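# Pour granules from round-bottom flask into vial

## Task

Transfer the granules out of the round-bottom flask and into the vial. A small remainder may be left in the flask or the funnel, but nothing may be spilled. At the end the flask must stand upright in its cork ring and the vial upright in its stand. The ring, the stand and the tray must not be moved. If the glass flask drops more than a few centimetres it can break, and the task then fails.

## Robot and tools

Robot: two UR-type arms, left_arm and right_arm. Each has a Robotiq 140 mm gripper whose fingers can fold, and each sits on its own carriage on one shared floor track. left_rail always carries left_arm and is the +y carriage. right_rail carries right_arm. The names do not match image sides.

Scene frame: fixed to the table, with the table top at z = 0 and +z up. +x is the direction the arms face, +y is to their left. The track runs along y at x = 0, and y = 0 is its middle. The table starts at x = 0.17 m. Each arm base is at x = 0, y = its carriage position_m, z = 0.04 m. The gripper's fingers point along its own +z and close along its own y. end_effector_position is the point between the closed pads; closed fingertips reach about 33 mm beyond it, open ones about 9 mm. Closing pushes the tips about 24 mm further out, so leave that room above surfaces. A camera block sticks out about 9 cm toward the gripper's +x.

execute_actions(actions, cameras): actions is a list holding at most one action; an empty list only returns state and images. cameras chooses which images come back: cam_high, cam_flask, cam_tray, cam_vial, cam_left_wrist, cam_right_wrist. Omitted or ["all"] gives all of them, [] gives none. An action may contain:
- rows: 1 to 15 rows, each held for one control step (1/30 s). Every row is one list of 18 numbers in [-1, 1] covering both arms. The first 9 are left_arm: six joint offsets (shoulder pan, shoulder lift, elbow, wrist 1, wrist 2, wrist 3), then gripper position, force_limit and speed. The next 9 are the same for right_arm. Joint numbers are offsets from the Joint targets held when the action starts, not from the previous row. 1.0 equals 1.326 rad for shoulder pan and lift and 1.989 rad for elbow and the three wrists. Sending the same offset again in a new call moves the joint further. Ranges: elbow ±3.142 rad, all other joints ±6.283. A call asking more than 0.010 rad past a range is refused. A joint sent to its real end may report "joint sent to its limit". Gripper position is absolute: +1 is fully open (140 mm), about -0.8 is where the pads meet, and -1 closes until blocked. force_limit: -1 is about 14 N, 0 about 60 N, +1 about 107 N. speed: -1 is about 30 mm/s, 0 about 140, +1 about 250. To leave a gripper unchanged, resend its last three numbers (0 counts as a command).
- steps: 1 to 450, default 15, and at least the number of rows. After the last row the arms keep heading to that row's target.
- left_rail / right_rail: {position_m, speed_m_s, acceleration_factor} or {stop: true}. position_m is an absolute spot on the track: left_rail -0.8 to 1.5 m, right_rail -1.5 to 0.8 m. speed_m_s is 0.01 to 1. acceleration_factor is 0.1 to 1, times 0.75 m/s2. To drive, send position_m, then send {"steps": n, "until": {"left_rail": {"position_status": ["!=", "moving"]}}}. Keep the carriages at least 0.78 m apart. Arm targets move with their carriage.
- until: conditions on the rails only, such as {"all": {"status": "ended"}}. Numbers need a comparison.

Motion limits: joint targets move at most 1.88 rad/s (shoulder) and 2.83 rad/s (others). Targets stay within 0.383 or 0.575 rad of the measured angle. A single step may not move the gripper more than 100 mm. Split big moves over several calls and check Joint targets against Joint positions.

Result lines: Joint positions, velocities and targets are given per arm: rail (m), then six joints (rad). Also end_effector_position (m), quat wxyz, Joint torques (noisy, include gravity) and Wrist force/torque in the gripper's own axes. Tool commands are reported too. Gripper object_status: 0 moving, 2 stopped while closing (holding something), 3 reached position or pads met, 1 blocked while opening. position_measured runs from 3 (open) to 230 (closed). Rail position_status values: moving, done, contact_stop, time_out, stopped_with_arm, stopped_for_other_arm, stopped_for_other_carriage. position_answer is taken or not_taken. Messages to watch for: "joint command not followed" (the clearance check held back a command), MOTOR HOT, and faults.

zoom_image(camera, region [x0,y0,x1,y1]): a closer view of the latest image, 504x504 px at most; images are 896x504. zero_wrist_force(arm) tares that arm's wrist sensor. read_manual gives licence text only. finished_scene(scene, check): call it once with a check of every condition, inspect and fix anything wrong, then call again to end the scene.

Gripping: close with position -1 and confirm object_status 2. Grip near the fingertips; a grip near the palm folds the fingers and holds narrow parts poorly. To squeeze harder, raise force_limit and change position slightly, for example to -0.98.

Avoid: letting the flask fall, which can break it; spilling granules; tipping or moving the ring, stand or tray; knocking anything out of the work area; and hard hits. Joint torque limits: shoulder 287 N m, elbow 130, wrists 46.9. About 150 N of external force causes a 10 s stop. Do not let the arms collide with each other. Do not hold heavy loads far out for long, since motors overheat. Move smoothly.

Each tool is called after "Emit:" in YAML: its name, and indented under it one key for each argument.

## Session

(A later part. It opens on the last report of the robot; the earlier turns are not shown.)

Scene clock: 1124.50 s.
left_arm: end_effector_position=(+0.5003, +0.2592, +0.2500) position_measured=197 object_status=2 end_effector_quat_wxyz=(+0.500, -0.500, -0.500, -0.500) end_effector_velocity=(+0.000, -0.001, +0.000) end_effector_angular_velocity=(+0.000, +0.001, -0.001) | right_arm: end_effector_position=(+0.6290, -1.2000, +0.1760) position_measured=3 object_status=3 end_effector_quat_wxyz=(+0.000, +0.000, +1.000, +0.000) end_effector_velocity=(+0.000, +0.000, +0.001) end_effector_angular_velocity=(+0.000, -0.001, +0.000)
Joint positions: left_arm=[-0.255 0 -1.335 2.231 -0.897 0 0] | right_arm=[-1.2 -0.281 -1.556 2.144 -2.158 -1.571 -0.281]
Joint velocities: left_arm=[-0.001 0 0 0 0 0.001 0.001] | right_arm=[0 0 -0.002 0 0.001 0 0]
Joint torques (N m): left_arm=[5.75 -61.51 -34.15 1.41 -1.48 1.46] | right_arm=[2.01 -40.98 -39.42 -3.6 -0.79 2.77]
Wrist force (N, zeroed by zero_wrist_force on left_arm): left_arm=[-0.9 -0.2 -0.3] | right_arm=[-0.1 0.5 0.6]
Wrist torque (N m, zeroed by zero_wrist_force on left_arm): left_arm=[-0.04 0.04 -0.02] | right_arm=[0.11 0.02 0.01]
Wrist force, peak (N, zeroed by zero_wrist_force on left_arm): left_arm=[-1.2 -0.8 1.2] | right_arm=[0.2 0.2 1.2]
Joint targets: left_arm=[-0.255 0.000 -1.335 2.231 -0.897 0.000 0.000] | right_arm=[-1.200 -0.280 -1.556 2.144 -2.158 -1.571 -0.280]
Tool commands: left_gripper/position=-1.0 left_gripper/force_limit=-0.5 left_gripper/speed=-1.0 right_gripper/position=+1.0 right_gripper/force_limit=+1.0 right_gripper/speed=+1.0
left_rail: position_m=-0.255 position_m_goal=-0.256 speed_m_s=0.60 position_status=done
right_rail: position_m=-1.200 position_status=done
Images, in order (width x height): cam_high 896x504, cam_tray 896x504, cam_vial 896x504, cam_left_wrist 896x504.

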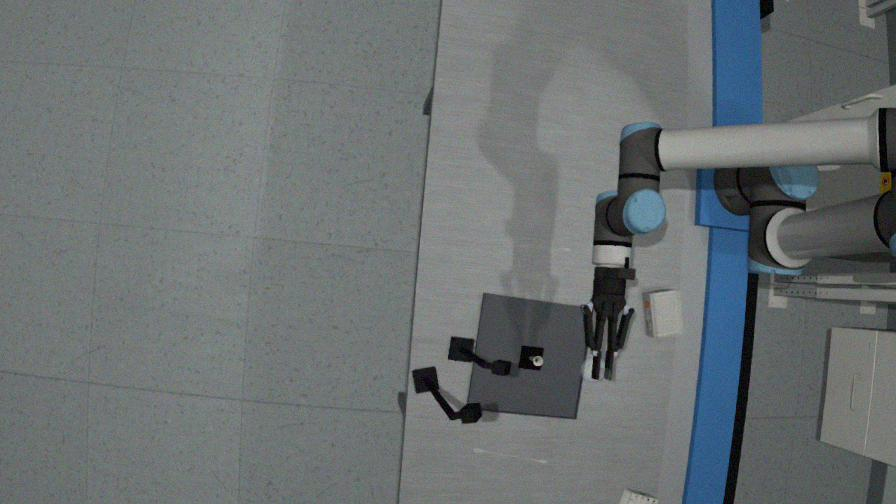

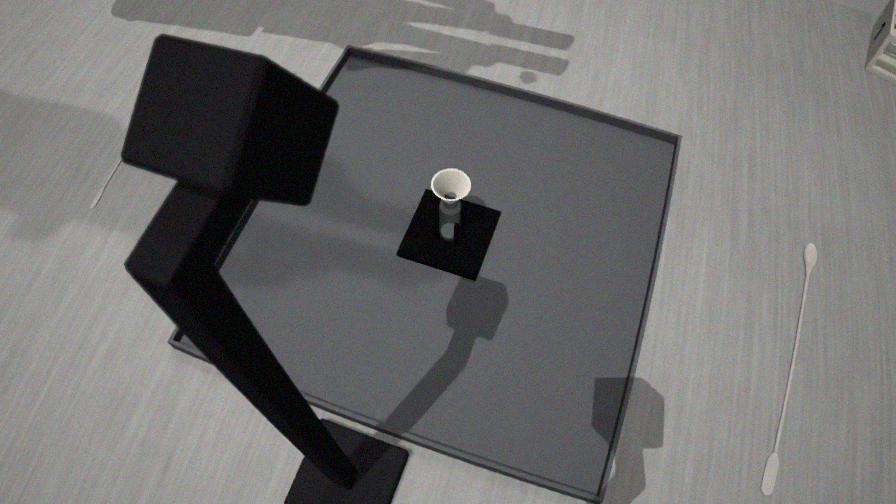

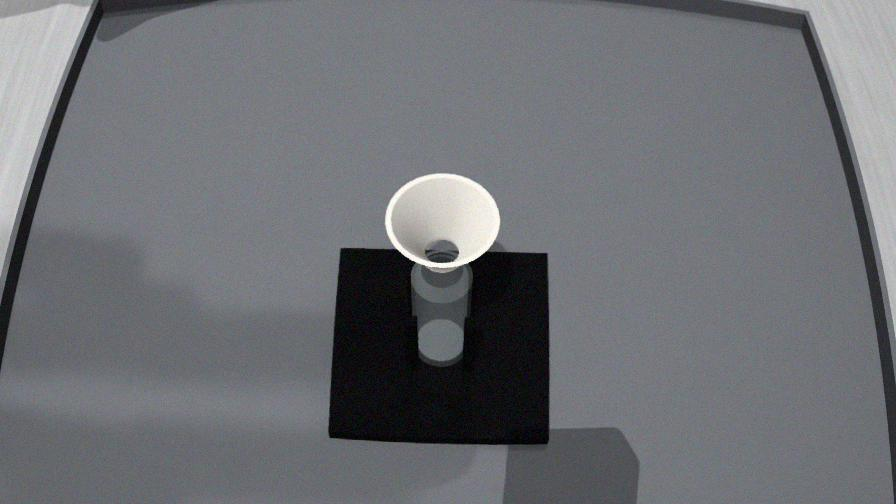

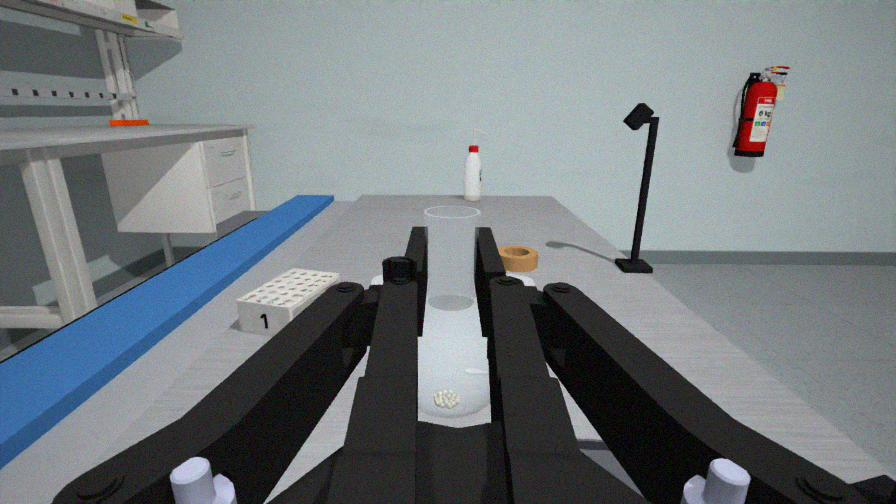

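Emit:
execute_actions:
  actions:
    - {"rows":[[0,0,0,0,0,0.0051,-1,-0.5,-1,0,0,0,0,0,0,1,1,1],[0,0,0,0,0,0.0192,-1,-0.5,-1,0,0,0,0,0,0,1,1,1],[0,0,0,0,0,0.0411,-1,-0.5,-1,0,0,0,0,0,0,1,1,1],[0,0,0,0,0,0.0693,-1,-0.5,-1,0,0,0,0,0,0,1,1,1],[0,0,0,0,0,0.1024,-1,-0.5,-1,0,0,0,0,0,0,1,1,1],[0,0,0,0,0,0.139,-1,-0.5,-1,0,0,0,0,0,0,1,1,1],[0,0,0,0,0,0.1779,-1,-0.5,-1,0,0,0,0,0,0,1,1,1],[0,0,0,0,0,0.217,-1,-0.5,-1,0,0,0,0,0,0,1,1,1],[0,0,0,0,0,0.2559,-1,-0.5,-1,0,0,0,0,0,0,1,1,1],[0,0,0,0,0,0.2925,-1,-0.5,-1,0,0,0,0,0,0,1,1,1],[0,0,0,0,0,0.3256,-1,-0.5,-1,0,0,0,0,0,0,1,1,1],[0,0,0,0,0,0.3538,-1,-0.5,-1,0,0,0,0,0,0,1,1,1],[0,0,0,0,0,0.3757,-1,-0.5,-1,0,0,0,0,0,0,1,1,1],[0,0,0,0,0,0.3898,-1,-0.5,-1,0,0,0,0,0,0,1,1,1],[0,0,0,0,0,0.3949,-1,-0.5,-1,0,0,0,0,0,0,1,1,1]],"steps":25}
  cameras: ["cam_left_wrist","cam_tray"]

Scene clock: 1166.50 s.
left_arm: end_effector_position=(+0.5003, +0.2591, +0.2500) position_measured=197 object_status=2 end_effector_quat_wxyz=(+0.653, -0.653, -0.270, -0.271) end_effector_velocity=(+0.000, +0.000, +0.000) end_effector_angular_velocity=(+0.000, +0.004, +0.000) | right_arm: end_effector_position=(+0.6290, -1.2000, +0.1760) position_measured=3 object_status=3 end_effector_quat_wxyz=(+0.000, +0.000, +1.000, +0.000) end_effector_velocity=(+0.000, +0.000, -0.001) end_effector_angular_velocity=(+0.000, +0.001, +0.000)
Joint positions: left_arm=[-0.255 0 -1.335 2.231 -0.897 0 0.785] | right_arm=[-1.2 -0.281 -1.556 2.144 -2.158 -1.571 -0.28]
Joint velocities: left_arm=[0 0 0 0 0 0.001 0.004] | right_arm=[0 0 0.001 0 -0.001 0 0]
Joint torques (N m): left_arm=[6.6 -54.54 -24.68 1.38 -1.16 3.92] | right_arm=[5.08 -42.86 -39.08 -3.58 -0.46 2.68]
Wrist force (N, zeroed by zero_wrist_force on left_arm): left_arm=[-0.8 -0.1 -0.3] | right_arm=[0.1 0.3 0.5]
Wrist torque (N m, zeroed by zero_wrist_force on left_arm): left_arm=[-0.18 -0.05 -0.04] | right_arm=[0.07 -0.03 0.00]
Wrist force, peak (N, zeroed by zero_wrist_force on left_arm): left_arm=[-1.6 -0.6 0.0] | right_arm=[0.1 0.7 1.0]
Joint targets: left_arm=[-0.255 0.000 -1.335 2.231 -0.897 0.000 0.785] | right_arm=[-1.200 -0.280 -1.556 2.144 -2.158 -1.571 -0.280]
left_rail: position_m=-0.255 position_m_goal=-0.256 speed_m_s=0.60 position_status=done
right_rail: position_m=-1.200 position_status=done
Images, in order (width x height): cam_tray 896x504, cam_left_wrist 896x504.

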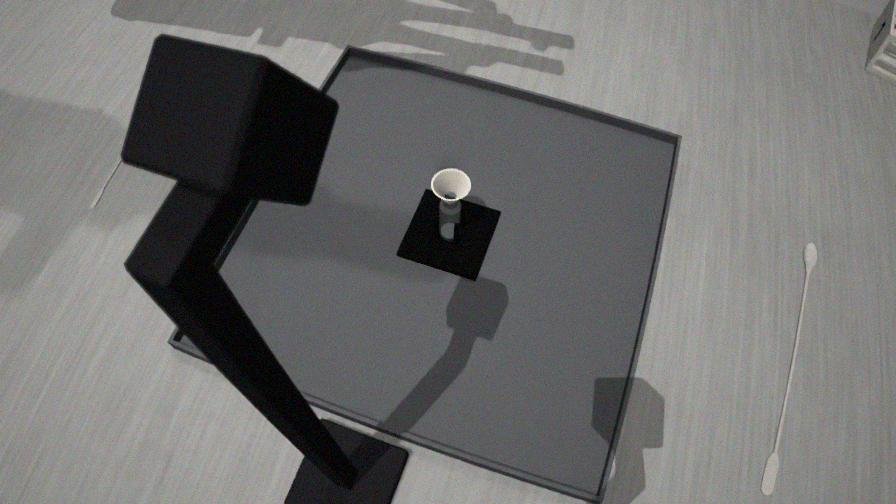

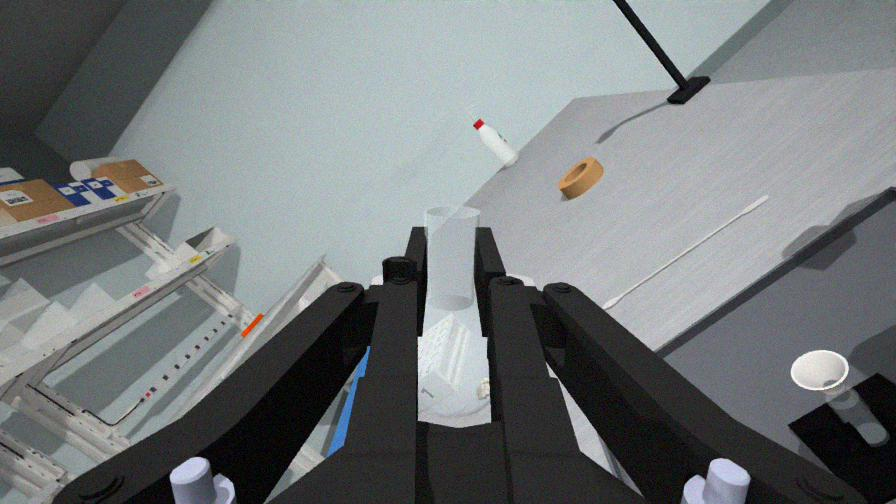

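Emit:
execute_actions:
  actions:
    - {"rows":[[0,0,0,0,0,0.0051,-1,-0.5,-1,0,0,0,0,0,0,1,1,1],[0,0,0,0,0,0.0192,-1,-0.5,-1,0,0,0,0,0,0,1,1,1],[0,0,0,0,0,0.0411,-1,-0.5,-1,0,0,0,0,0,0,1,1,1],[0,0,0,0,0,0.0693,-1,-0.5,-1,0,0,0,0,0,0,1,1,1],[0,0,0,0,0,0.1024,-1,-0.5,-1,0,0,0,0,0,0,1,1,1],[0,0,0,0,0,0.139,-1,-0.5,-1,0,0,0,0,0,0,1,1,1],[0,0,0,0,0,0.1779,-1,-0.5,-1,0,0,0,0,0,0,1,1,1],[0,0,0,0,0,0.217,-1,-0.5,-1,0,0,0,0,0,0,1,1,1],[0,0,0,0,0,0.2559,-1,-0.5,-1,0,0,0,0,0,0,1,1,1],[0,0,0,0,0,0.2925,-1,-0.5,-1,0,0,0,0,0,0,1,1,1],[0,0,0,0,0,0.3256,-1,-0.5,-1,0,0,0,0,0,0,1,1,1],[0,0,0,0,0,0.3538,-1,-0.5,-1,0,0,0,0,0,0,1,1,1],[0,0,0,0,0,0.3757,-1,-0.5,-1,0,0,0,0,0,0,1,1,1],[0,0,0,0,0,0.3898,-1,-0.5,-1,0,0,0,0,0,0,1,1,1],[0,0,0,0,0,0.3949,-1,-0.5,-1,0,0,0,0,0,0,1,1,1]],"steps":25}
  cameras: ["cam_left_wrist","cam_tray","cam_vial"]

Scene clock: 1179.80 s.
left_arm: end_effector_position=(+0.5003, +0.2591, +0.2500) position_measured=197 object_status=2 end_effector_quat_wxyz=(+0.707, -0.707, +0.000, +0.000) end_effector_velocity=(-0.001, +0.000, +0.000) end_effector_angular_velocity=(+0.000, +0.002, +0.002) | right_arm: end_effector_position=(+0.6290, -1.2000, +0.1760) position_measured=3 object_status=3 end_effector_quat_wxyz=(+0.000, +0.000, +1.000, +0.000) end_effector_velocity=(+0.000, +0.000, -0.001) end_effector_angular_velocity=(-0.001, +0.000, +0.001)
Joint positions: left_arm=[-0.255 0 -1.335 2.231 -0.897 0 1.57] | right_arm=[-1.2 -0.281 -1.556 2.144 -2.158 -1.571 -0.28]
Joint velocities: left_arm=[0 0.001 0 0 0 -0.001 0.002] | right_arm=[0 0.001 0.001 0 -0.001 -0.001 0]
Joint torques (N m): left_arm=[4.98 -54.32 -23.56 1.27 -1.24 2.82] | right_arm=[3.33 -40.73 -40.02 -3.92 -0.4 2.39]
Wrist force (N, zeroed by zero_wrist_force on left_arm): left_arm=[-0.4 -0.2 -0.9] | right_arm=[-0.1 0.4 0.5]
Wrist torque (N m, zeroed by zero_wrist_force on left_arm): left_arm=[-0.31 -0.15 -0.08] | right_arm=[0.09 0.03 0.00]
Wrist force, peak (N, zeroed by zero_wrist_force on left_arm): left_arm=[-1.4 -0.8 -0.8] | right_arm=[-0.2 0.3 1.2]
Joint targets: left_arm=[-0.255 0.000 -1.335 2.231 -0.897 0.000 1.571] | right_arm=[-1.200 -0.280 -1.556 2.144 -2.158 -1.571 -0.280]
left_rail: position_m=-0.255 position_m_goal=-0.256 speed_m_s=0.60 position_status=done
right_rail: position_m=-1.200 position_status=done
Images, in order (width x height): cam_tray 896x504, cam_vial 896x504, cam_left_wrist 896x504.

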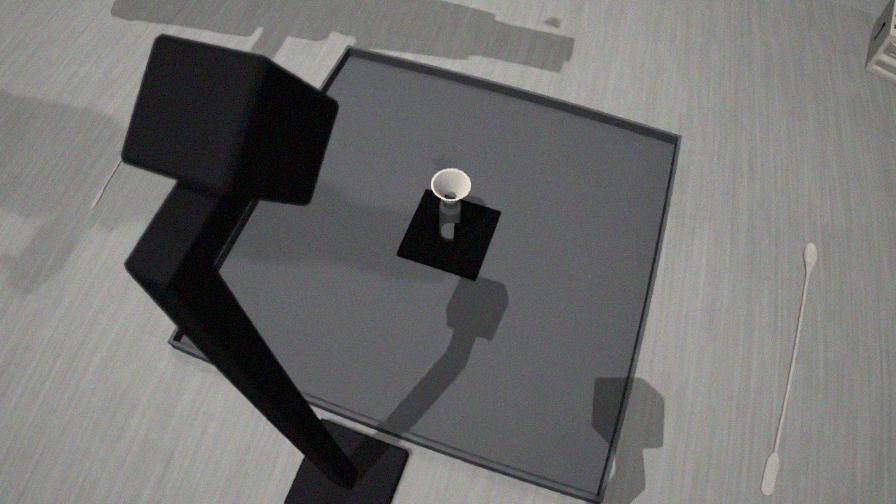

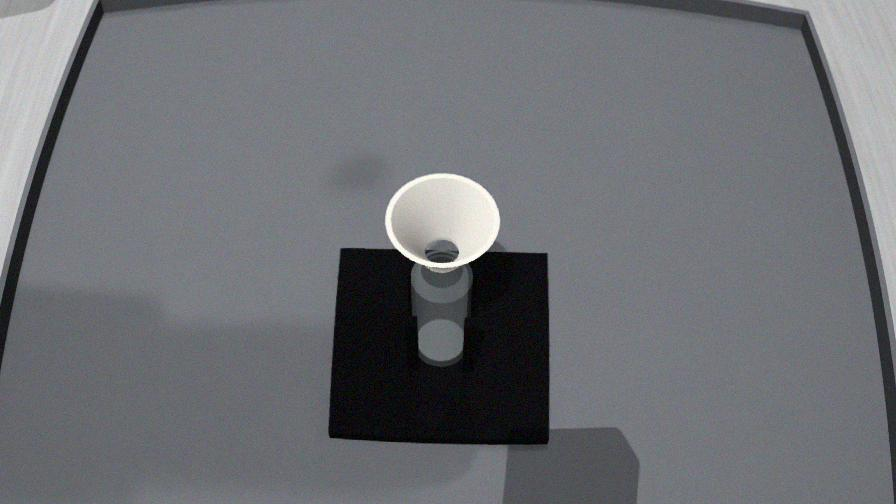

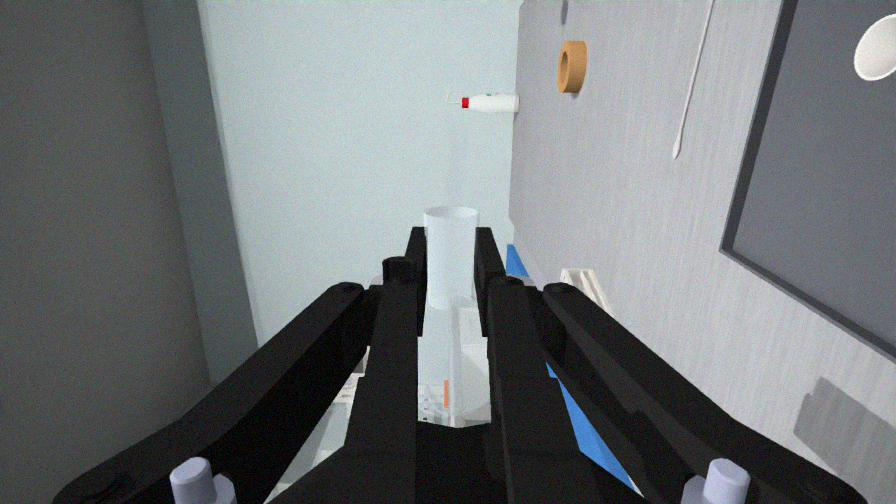

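Emit:
execute_actions:
  actions:
    - {"rows":[[0,0.00214,-0.00086,-0.00057,0,0.0034,-1,-0.5,-1,0,0,0,0,0,0,1,1,1],[0,0.00805,-0.00323,-0.00214,0,0.01279,-1,-0.5,-1,0,0,0,0,0,0,1,1,1],[0,0.01723,-0.00691,-0.00457,0,0.02738,-1,-0.5,-1,0,0,0,0,0,0,1,1,1],[0,0.02906,-0.01166,-0.00771,0,0.04617,-1,-0.5,-1,0,0,0,0,0,0,1,1,1],[0,0.04296,-0.01724,-0.0114,0,0.06826,-1,-0.5,-1,0,0,0,0,0,0,1,1,1],[0,0.05832,-0.0234,-0.01548,0,0.09266,-1,-0.5,-1,0,0,0,0,0,0,1,1,1],[0,0.07462,-0.02994,-0.01981,0,0.11857,-1,-0.5,-1,0,0,0,0,0,0,1,1,1],[0,0.09105,-0.03653,-0.02417,0,0.14468,-1,-0.5,-1,0,0,0,0,0,0,1,1,1],[0,0.10736,-0.04307,-0.0285,0,0.17059,-1,-0.5,-1,0,0,0,0,0,0,1,1,1],[0,0.12271,-0.04923,-0.03257,0,0.19499,-1,-0.5,-1,0,0,0,0,0,0,1,1,1],[0,0.13661,-0.05481,-0.03626,0,0.21708,-1,-0.5,-1,0,0,0,0,0,0,1,1,1],[0,0.14844,-0.05956,-0.0394,0,0.23587,-1,-0.5,-1,0,0,0,0,0,0,1,1,1],[0,0.15762,-0.06324,-0.04184,0,0.25046,-1,-0.5,-1,0,0,0,0,0,0,1,1,1],[0,0.16353,-0.06561,-0.04341,0,0.25985,-1,-0.5,-1,0,0,0,0,0,0,1,1,1],[0,0.16567,-0.06647,-0.04398,0,0.26325,-1,-0.5,-1,0,0,0,0,0,0,1,1,1]],"steps":30}
  cameras: ["cam_vial","cam_tray","cam_left_wrist"]

Scene clock: 1222.90 s.
left_arm: end_effector_position=(+0.5863, +0.2590, +0.1750) position_measured=197 object_status=2 end_effector_quat_wxyz=(+0.683, -0.683, +0.183, +0.183) end_effector_velocity=(+0.001, +0.000, -0.001) end_effector_angular_velocity=(+0.000, +0.003, +0.000) | right_arm: end_effector_position=(+0.6290, -1.2000, +0.1760) position_measured=3 object_status=3 end_effector_quat_wxyz=(+0.000, +0.000, +1.000, +0.000) end_effector_velocity=(+0.001, -0.001, +0.001) end_effector_angular_velocity=(+0.000, -0.003, -0.001)
Joint positions: left_arm=[-0.256 0 -1.115 2.099 -0.984 0 2.094] | right_arm=[-1.2 -0.281 -1.556 2.144 -2.158 -1.571 -0.28]
Joint velocities: left_arm=[0 0 0.001 -0.001 0 0 0.003] | right_arm=[0 -0.001 -0.001 -0.001 -0.001 0 0]
Joint torques (N m): left_arm=[4.02 -54.34 -36.4 -2 -0.68 3.5] | right_arm=[4.27 -39.81 -39.98 -4.25 -0.74 2.83]
Wrist force (N, zeroed by zero_wrist_force on left_arm): left_arm=[0.9 0.8 -1.3] | right_arm=[-0.3 0.3 0.4]
Wrist torque (N m, zeroed by zero_wrist_force on left_arm): left_arm=[-0.09 -0.39 -0.12] | right_arm=[0.06 0.06 0.00]
Wrist force, peak (N, zeroed by zero_wrist_force on left_arm): left_arm=[2.9 1.2 -0.6] | right_arm=[-0.3 0.5 1.0]
Joint targets: left_arm=[-0.255 0.000 -1.115 2.099 -0.984 0.000 2.094] | right_arm=[-1.200 -0.280 -1.556 2.144 -2.158 -1.571 -0.280]
left_rail: position_m=-0.256 speed_m_s=0.60 position_status=done
right_rail: position_m=-1.200 position_status=done
Images, in order (width x height): cam_tray 896x504, cam_vial 896x504, cam_left_wrist 896x504.

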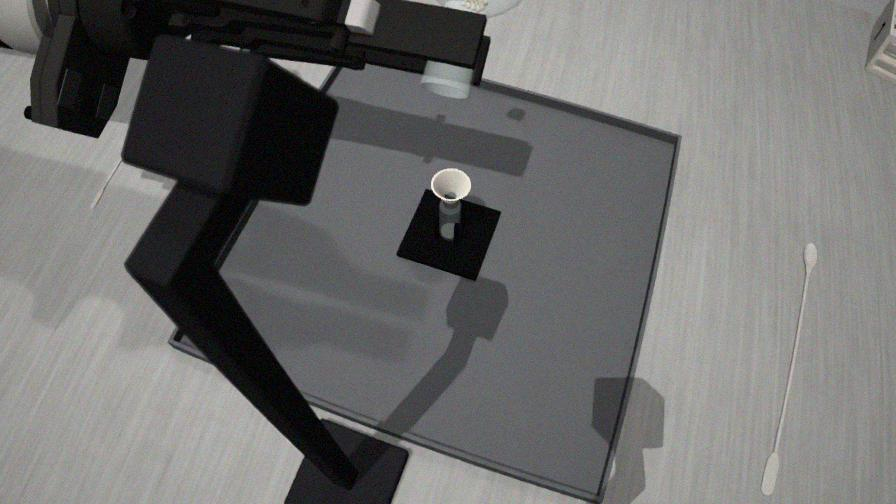

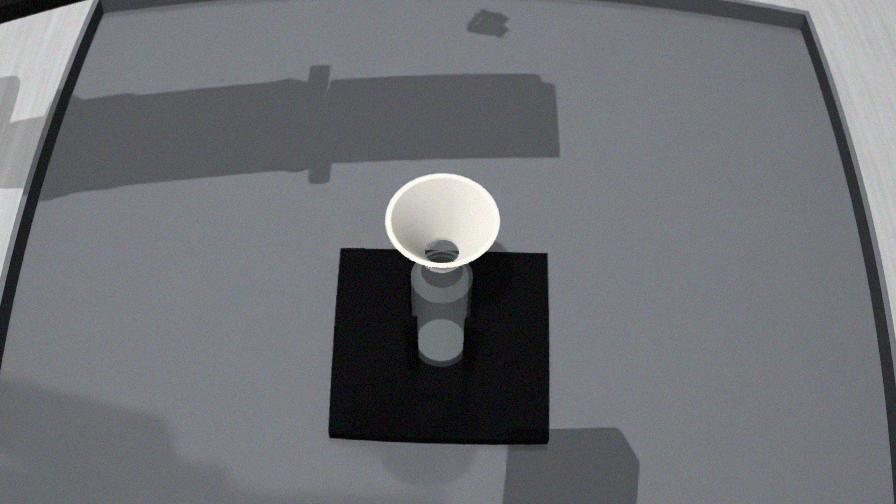

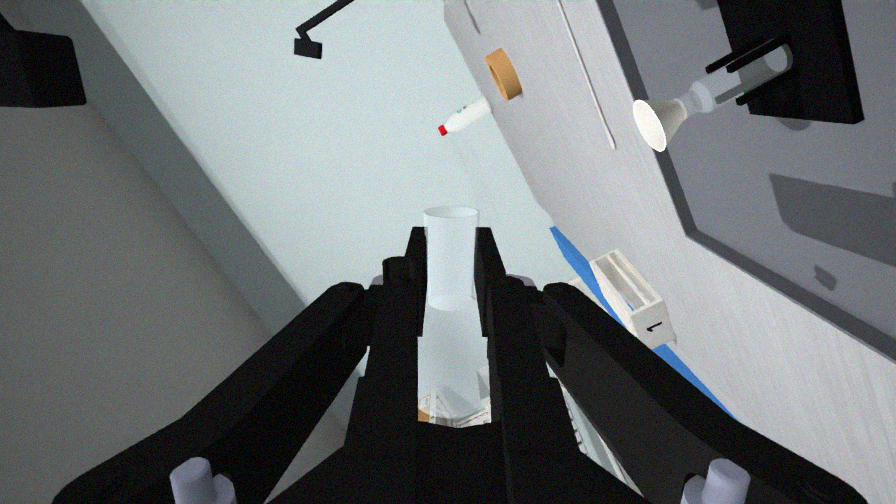

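Emit:
zoom_image:
  camera: "cam_left_wrist"
  region: [400, 0, 896, 260]

Emit:
zoom_image:
  camera: "cam_tray"
  region: [330, 0, 600, 300]

Scaled by 1.016 from the camera's 896x504 image, which has a finer 1280x720 frame.

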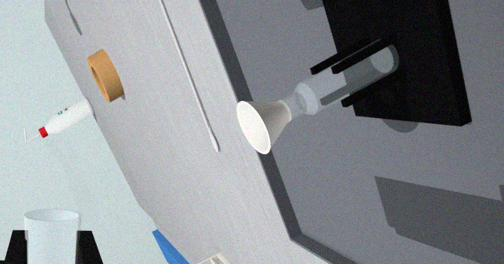

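Scaled by 1.680 from the camera's 896x504 image, which has a finer 1280x720 frame.

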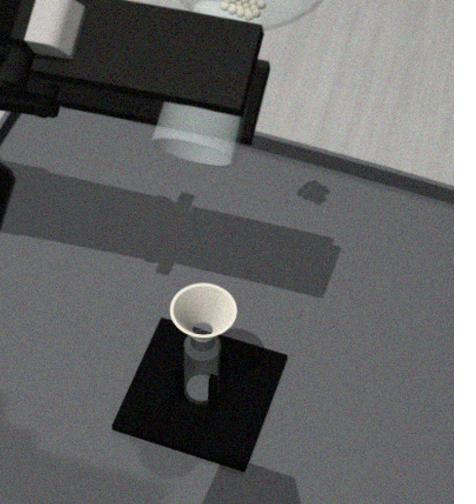

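Emit:
execute_actions:
  actions:
    - {"left_rail":{"position_m":-0.2261,"speed_m_s":0.2,"acceleration_factor":0.5},"rows":[[0,-0.00039,0.00112,0.00118,0.00226,-0.0017,-1,-0.5,-1,0,0,0,0,0,0,1,1,1],[0,-0.00146,0.00421,0.00444,0.00853,-0.0064,-1,-0.5,-1,0,0,0,0,0,0,1,1,1],[0,-0.00313,0.00901,0.00951,0.01825,-0.0137,-1,-0.5,-1,0,0,0,0,0,0,1,1,1],[0,-0.00528,0.01519,0.01603,0.03078,-0.0231,-1,-0.5,-1,0,0,0,0,0,0,1,1,1],[0,-0.0078,0.02246,0.0237,0.04551,-0.03415,-1,-0.5,-1,0,0,0,0,0,0,1,1,1],[0,-0.01059,0.03048,0.03217,0.06178,-0.04635,-1,-0.5,-1,0,0,0,0,0,0,1,1,1],[0,-0.01355,0.03901,0.04117,0.07904,-0.05931,-1,-0.5,-1,0,0,0,0,0,0,1,1,1],[0,-0.01653,0.0476,0.05024,0.09645,-0.07237,-1,-0.5,-1,0,0,0,0,0,0,1,1,1],[0,-0.01949,0.05612,0.05923,0.11372,-0.08533,-1,-0.5,-1,0,0,0,0,0,0,1,1,1],[0,-0.02228,0.06415,0.0677,0.12999,-0.09754,-1,-0.5,-1,0,0,0,0,0,0,1,1,1],[0,-0.02481,0.07141,0.07537,0.14472,-0.10859,-1,-0.5,-1,0,0,0,0,0,0,1,1,1],[0,-0.02695,0.0776,0.0819,0.15725,-0.11799,-1,-0.5,-1,0,0,0,0,0,0,1,1,1],[0,-0.02862,0.08239,0.08696,0.16697,-0.12528,-1,-0.5,-1,0,0,0,0,0,0,1,1,1],[0,-0.0297,0.08548,0.09023,0.17323,-0.12998,-1,-0.5,-1,0,0,0,0,0,0,1,1,1],[0,-0.03008,0.0866,0.09141,0.1755,-0.13168,-1,-0.5,-1,0,0,0,0,0,0,1,1,1]],"steps":40}
  cameras: ["cam_vial","cam_tray","cam_left_wrist"]

Scene clock: 1294.93 s.
left_arm: end_effector_position=(+0.5723, +0.2679, +0.1176) position_measured=197 object_status=2 end_effector_quat_wxyz=(+0.664, -0.671, +0.321, +0.075) end_effector_velocity=(+0.000, +0.000, +0.000) end_effector_angular_velocity=(+0.000, -0.001, +0.001) | right_arm: end_effector_position=(+0.6290, -1.2000, +0.1760) position_measured=3 object_status=3 end_effector_quat_wxyz=(+0.000, +0.000, +1.000, +0.000) end_effector_velocity=(+0.000, +0.001, +0.000) end_effector_angular_velocity=(+0.000, -0.001, +0.002)
Joint positions: left_arm=[-0.226 0 -1.155 2.272 -0.803 0.349 1.832] | right_arm=[-1.2 -0.281 -1.556 2.144 -2.158 -1.571 -0.28]
Joint velocities: left_arm=[0 0.001 0 -0.001 0 -0.001 0] | right_arm=[0 0.001 0 0 -0.001 0 -0.001]
Joint torques (N m): left_arm=[5.83 -71.57 -6.57 2.68 1.93 -2.66] | right_arm=[7.41 -39.4 -39.22 -4.31 -0.33 2.6]
Wrist force (N, zeroed by zero_wrist_force on left_arm): left_arm=[0.6 0.6 -1.1] | right_arm=[0.1 0.7 0.3]
Wrist torque (N m, zeroed by zero_wrist_force on left_arm): left_arm=[-0.14 -0.31 -0.13] | right_arm=[0.15 -0.03 0.00]
Wrist force, peak (N, zeroed by zero_wrist_force on left_arm): left_arm=[1.5 -0.1 -2.0] | right_arm=[-0.4 0.6 1.0]
Joint targets: left_arm=[-0.226 0.000 -1.155 2.272 -0.803 0.349 1.832] | right_arm=[-1.200 -0.280 -1.556 2.144 -2.158 -1.571 -0.280]
left_rail: position_m=-0.226 speed_m_s=0.20 position_status=done
right_rail: position_m=-1.200 position_status=done
Images, in order (width x height): cam_tray 896x504, cam_vial 896x504, cam_left_wrist 896x504.

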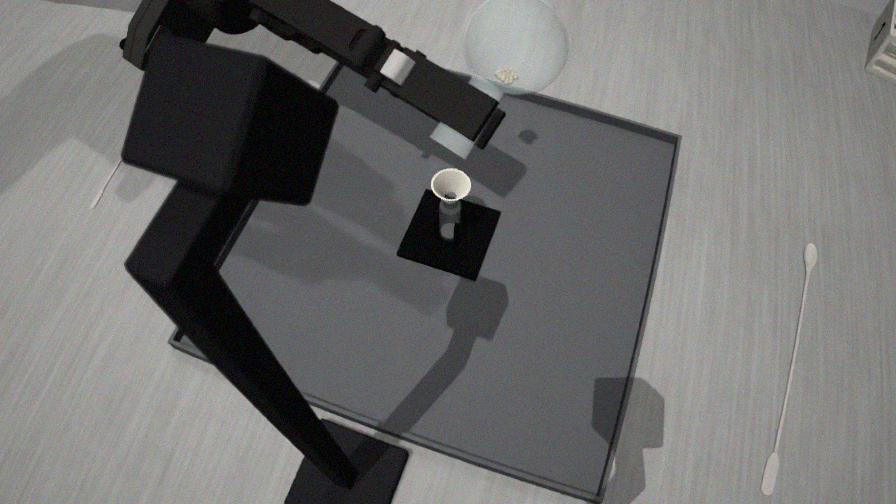

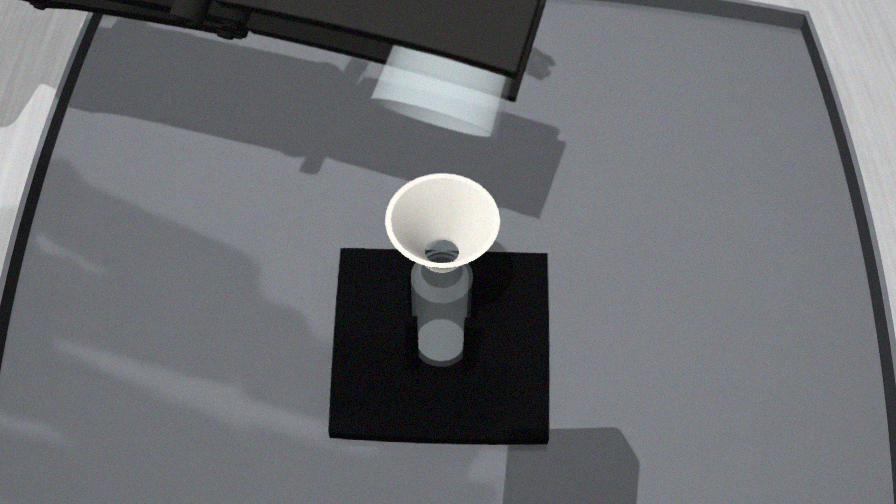

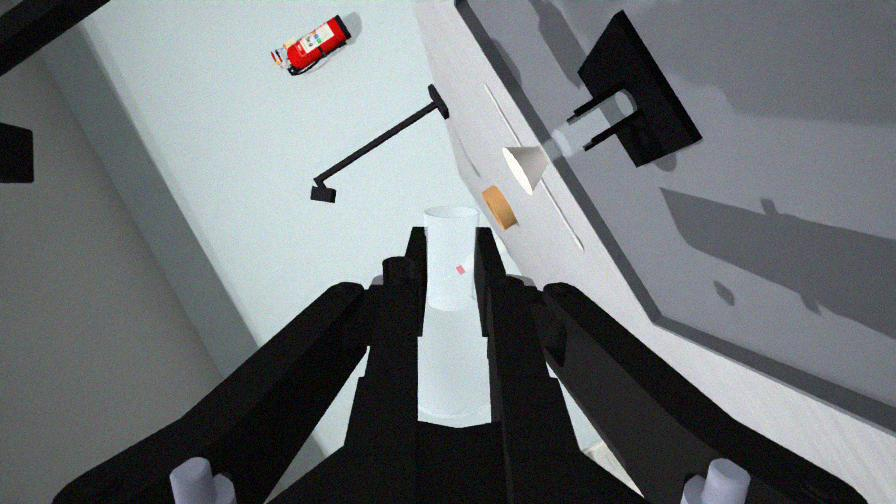

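Emit:
zoom_image:
  camera: "cam_vial"
  region: [340, 20, 560, 280]

Emit:
zoom_image:
  camera: "cam_left_wrist"
  region: [400, 100, 660, 320]

Emit:
zoom_image:
  camera: "cam_tray"
  region: [380, 40, 580, 260]

Scaled by 1.938 from the camera's 896x504 image, which has a finer 1280x720 frame.

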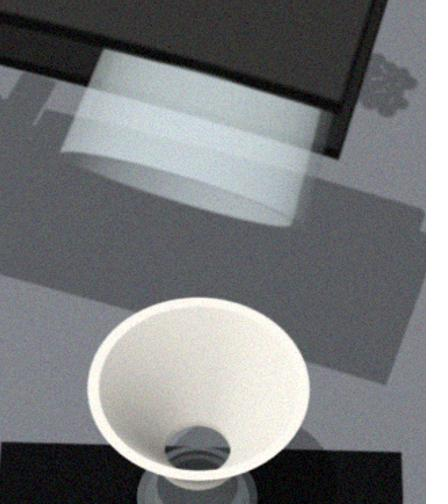

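Scaled by 1.938 from the camera's 896x504 image, which has a finer 1280x720 frame.

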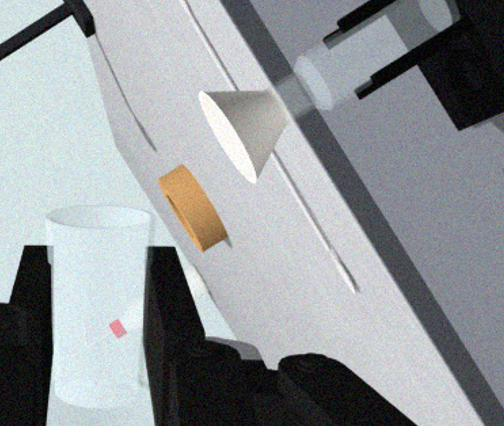

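Scaled by 2.291 from the camera's 896x504 image, which has a finer 1280x720 frame.

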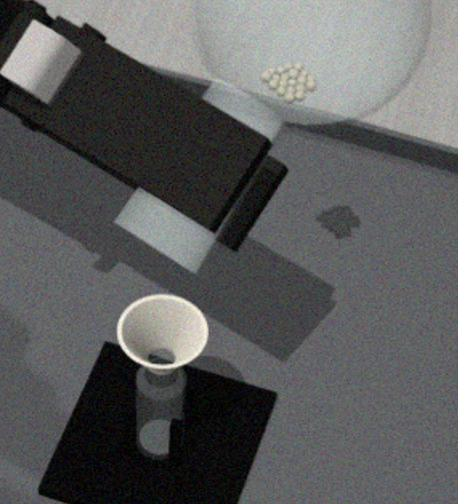

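Emit:
execute_actions:
  actions:
    - {"left_rail":{"position_m":-0.2244,"speed_m_s":0.1,"acceleration_factor":0.3},"rows":[[0,0.0003,-0.00001,-0.00019,0,0.00113,-1,-0.5,-1,0,0,0,0,0,0,1,1,1],[0,0.00112,-0.00004,-0.00071,0,0.00426,-1,-0.5,-1,0,0,0,0,0,0,1,1,1],[0,0.0024,-0.00008,-0.00152,0,0.00913,-1,-0.5,-1,0,0,0,0,0,0,1,1,1],[0,0.00406,-0.00014,-0.00257,0,0.01539,-1,-0.5,-1,0,0,0,0,0,0,1,1,1],[0,0.006,-0.0002,-0.00379,0,0.02275,-1,-0.5,-1,0,0,0,0,0,0,1,1,1],[0,0.00814,-0.00028,-0.00515,0,0.03089,-1,-0.5,-1,0,0,0,0,0,0,1,1,1],[0,0.01041,-0.00035,-0.00659,0,0.03952,-1,-0.5,-1,0,0,0,0,0,0,1,1,1],[0,0.01271,-0.00043,-0.00804,0,0.04822,-1,-0.5,-1,0,0,0,0,0,0,1,1,1],[0,0.01498,-0.00051,-0.00948,0,0.05686,-1,-0.5,-1,0,0,0,0,0,0,1,1,1],[0,0.01713,-0.00058,-0.01084,0,0.06499,-1,-0.5,-1,0,0,0,0,0,0,1,1,1],[0,0.01906,-0.00064,-0.01207,0,0.07235,-1,-0.5,-1,0,0,0,0,0,0,1,1,1],[0,0.02072,-0.0007,-0.01311,0,0.07862,-1,-0.5,-1,0,0,0,0,0,0,1,1,1],[0,0.022,-0.00074,-0.01392,0,0.08348,-1,-0.5,-1,0,0,0,0,0,0,1,1,1],[0,0.02282,-0.00077,-0.01445,0,0.08661,-1,-0.5,-1,0,0,0,0,0,0,1,1,1],[0,0.02312,-0.00078,-0.01463,0,0.08775,-1,-0.5,-1,0,0,0,0,0,0,1,1,1]],"steps":30}
  cameras: ["cam_vial","cam_tray","cam_left_wrist"]

Emit:
zoom_image:
  camera: "cam_vial"
  region: [340, 60, 560, 320]

Emit:
zoom_image:
  camera: "cam_left_wrist"
  region: [400, 120, 620, 320]

Emit:
zoom_image:
  camera: "cam_tray"
  region: [380, 60, 580, 280]

Scene clock: 1360.03 s.
left_arm: end_effector_position=(+0.5743, +0.2696, +0.1026) position_measured=197 object_status=2 end_effector_quat_wxyz=(+0.655, -0.640, +0.378, +0.132) end_effector_velocity=(+0.000, +0.000, +0.000) end_effector_angular_velocity=(+0.000, +0.003, +0.000) | right_arm: end_effector_position=(+0.6290, -1.2000, +0.1760) position_measured=3 object_status=3 end_effector_quat_wxyz=(+0.000, +0.000, +1.000, +0.000) end_effector_velocity=(-0.001, +0.000, -0.001) end_effector_angular_velocity=(+0.000, +0.001, +0.000)
Joint positions: left_arm=[-0.224 0 -1.124 2.27 -0.832 0.349 2.007] | right_arm=[-1.2 -0.281 -1.556 2.144 -2.158 -1.571 -0.28]
Joint velocities: left_arm=[0 0.001 0 0 0 0.001 0.002] | right_arm=[0 0 0 0.001 0 0 0]
Joint torques (N m): left_arm=[8.88 -48.42 -27.68 -1.5 -2.09 2.38] | right_arm=[6.26 -38.2 -41.45 -5.07 -0.4 2.17]
Wrist force (N, zeroed by zero_wrist_force on left_arm): left_arm=[0.9 0.5 -1.3] | right_arm=[-0.1 0.3 0.6]
Wrist torque (N m, zeroed by zero_wrist_force on left_arm): left_arm=[-0.15 -0.36 -0.10] | right_arm=[0.08 0.01 0.00]
Wrist force, peak (N, zeroed by zero_wrist_force on left_arm): left_arm=[1.4 0.7 -1.2] | right_arm=[-0.3 0.5 1.2]
Joint targets: left_arm=[-0.224 0.000 -1.124 2.270 -0.832 0.349 2.007] | right_arm=[-1.200 -0.280 -1.556 2.144 -2.158 -1.571 -0.280]
left_rail: position_m=-0.224 speed_m_s=0.10 position_status=done
right_rail: position_m=-1.200 position_status=done
Images, in order (width x height): cam_tray 896x504, cam_vial 896x504, cam_left_wrist 896x504.

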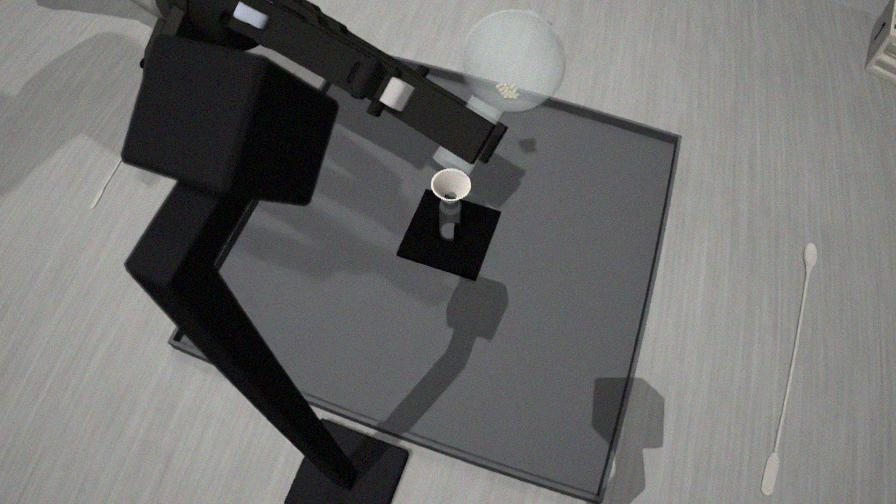

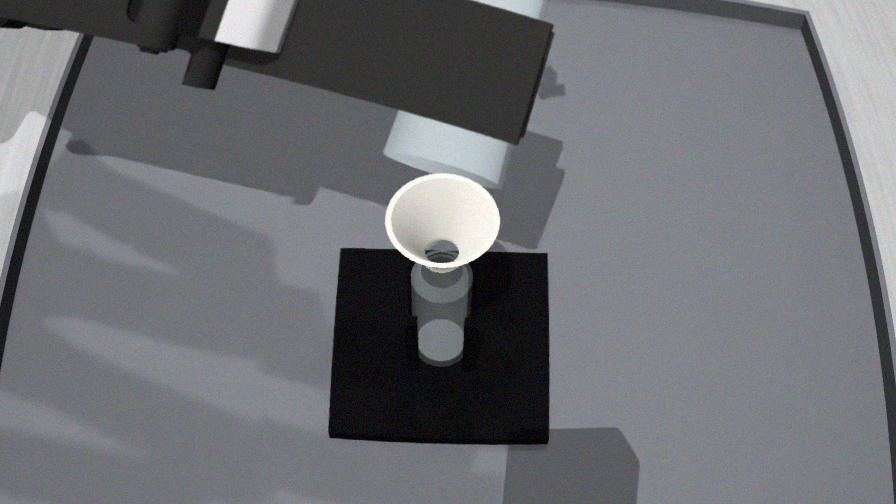

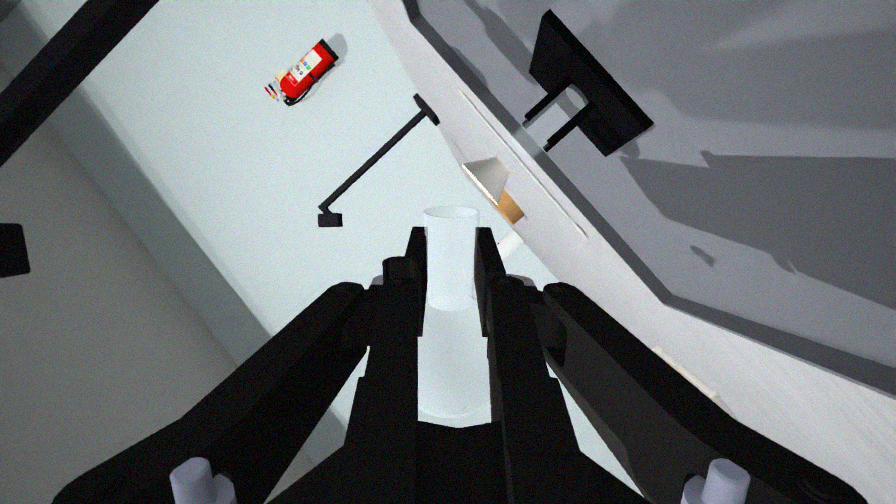

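Scaled by 1.938 from the camera's 896x504 image, which has a finer 1280x720 frame.

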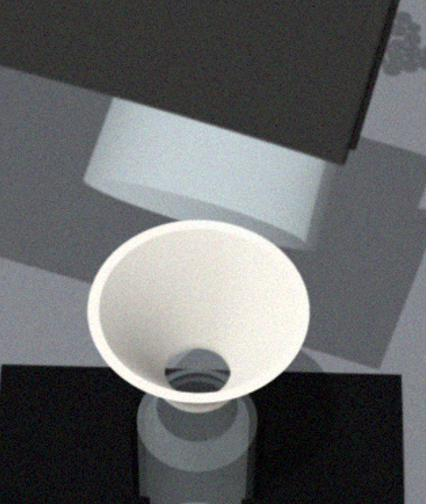

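Scaled by 2.291 from the camera's 896x504 image, which has a finer 1280x720 frame.

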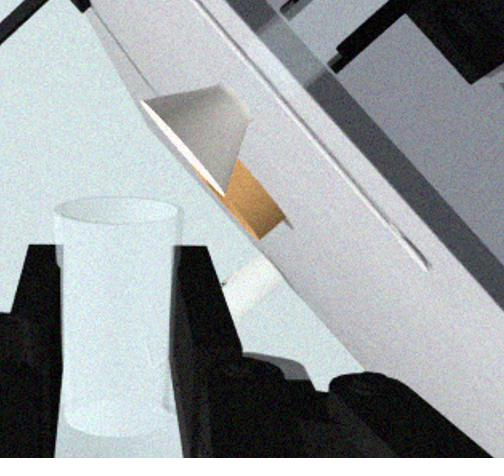

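Scaled by 2.291 from the camera's 896x504 image, which has a finer 1280x720 frame.

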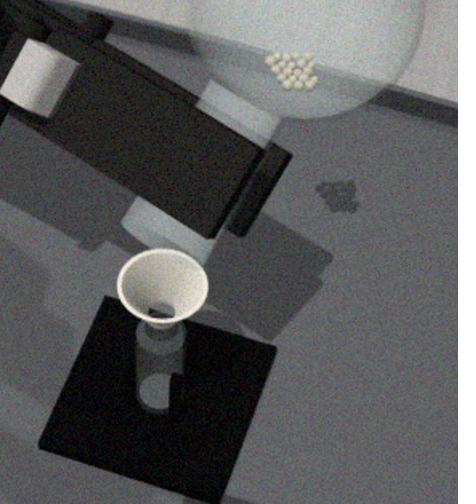

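Emit:
execute_actions:
  actions: []

Scene clock: 1395.30 s.
left_arm: end_effector_position=(+0.5743, +0.2696, +0.1026) position_measured=197 object_status=2 end_effector_quat_wxyz=(+0.655, -0.640, +0.378, +0.132) end_effector_velocity=(+0.000, +0.000, +0.000) end_effector_angular_velocity=(+0.000, +0.001, +0.000) | right_arm: end_effector_position=(+0.6290, -1.2000, +0.1760) position_measured=3 object_status=3 end_effector_quat_wxyz=(+0.000, +0.000, +1.000, +0.000) end_effector_velocity=(+0.001, +0.000, +0.000) end_effector_angular_velocity=(-0.001, -0.001, +0.000)
Joint positions: left_arm=[-0.224 0 -1.124 2.27 -0.832 0.349 2.007] | right_arm=[-1.2 -0.281 -1.556 2.144 -2.158 -1.571 -0.28]
Joint velocities: left_arm=[0 0 0 0 0 0 0] | right_arm=[0 0 0 -0.001 0 0 0]
Joint torques (N m): left_arm=[9.17 -53.76 -12.29 1.62 -2.17 2.77] | right_arm=[10.39 -40 -42.35 -5.04 -0.72 2.43]
Wrist force (N, zeroed by zero_wrist_force on left_arm): left_arm=[0.9 0.2 -1.1] | right_arm=[-0.2 0.7 0.5]
Wrist torque (N m, zeroed by zero_wrist_force on left_arm): left_arm=[-0.22 -0.35 -0.11] | right_arm=[0.15 0.03 0.00]
Wrist force, peak (N, zeroed by zero_wrist_force on left_arm): left_arm=[1.0 0.5 -1.6] | right_arm=[0.3 0.4 1.1]
Joint targets: left_arm=[-0.224 0.000 -1.124 2.270 -0.832 0.349 2.007] | right_arm=[-1.200 -0.280 -1.556 2.144 -2.158 -1.571 -0.280]
Tool commands: left_gripper/position=-1.0 left_gripper/force_limit=-0.5 left_gripper/speed=-1.0 right_gripper/position=+1.0 right_gripper/force_limit=+1.0 right_gripper/speed=+1.0
left_rail: position_m=-0.224 speed_m_s=0.10 position_status=done
right_rail: position_m=-1.200 position_status=done

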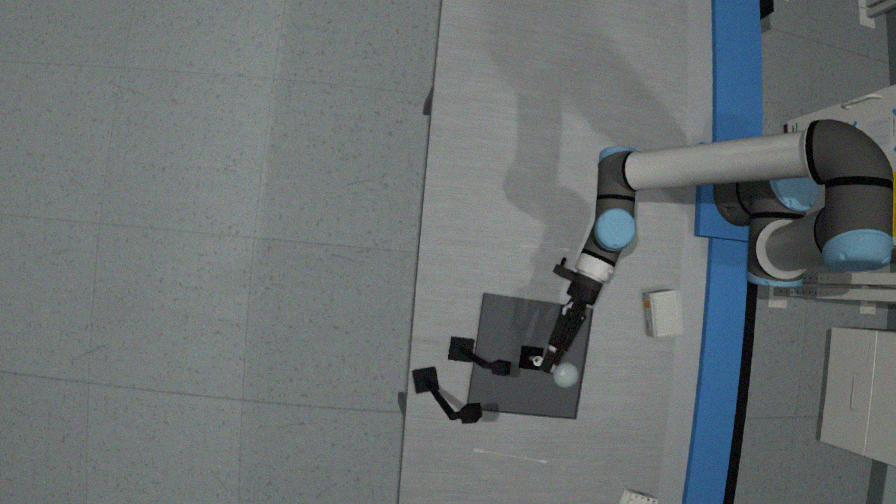

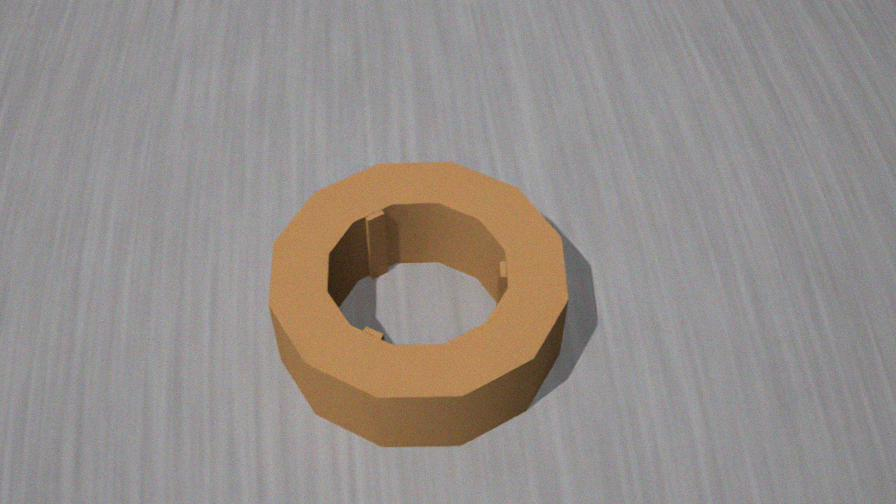

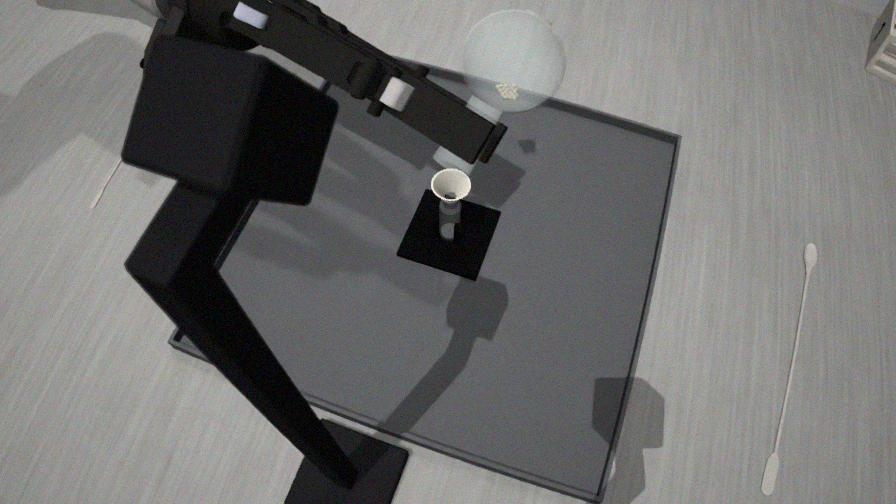

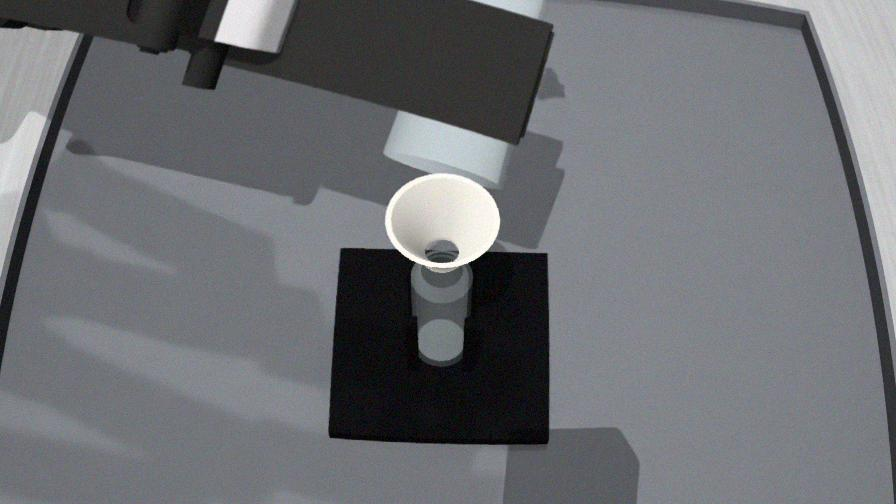

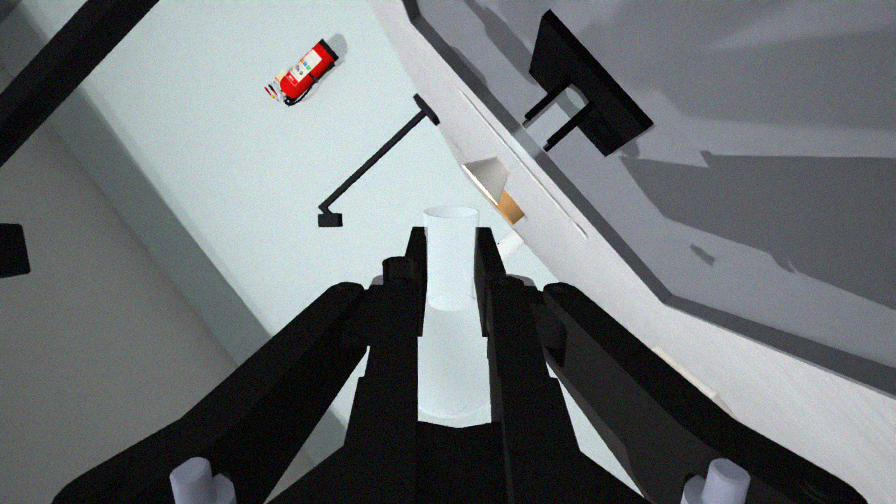

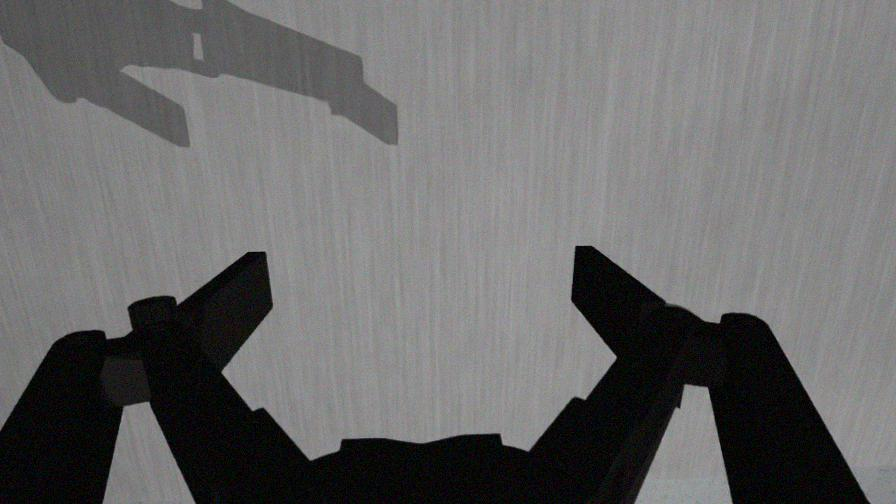

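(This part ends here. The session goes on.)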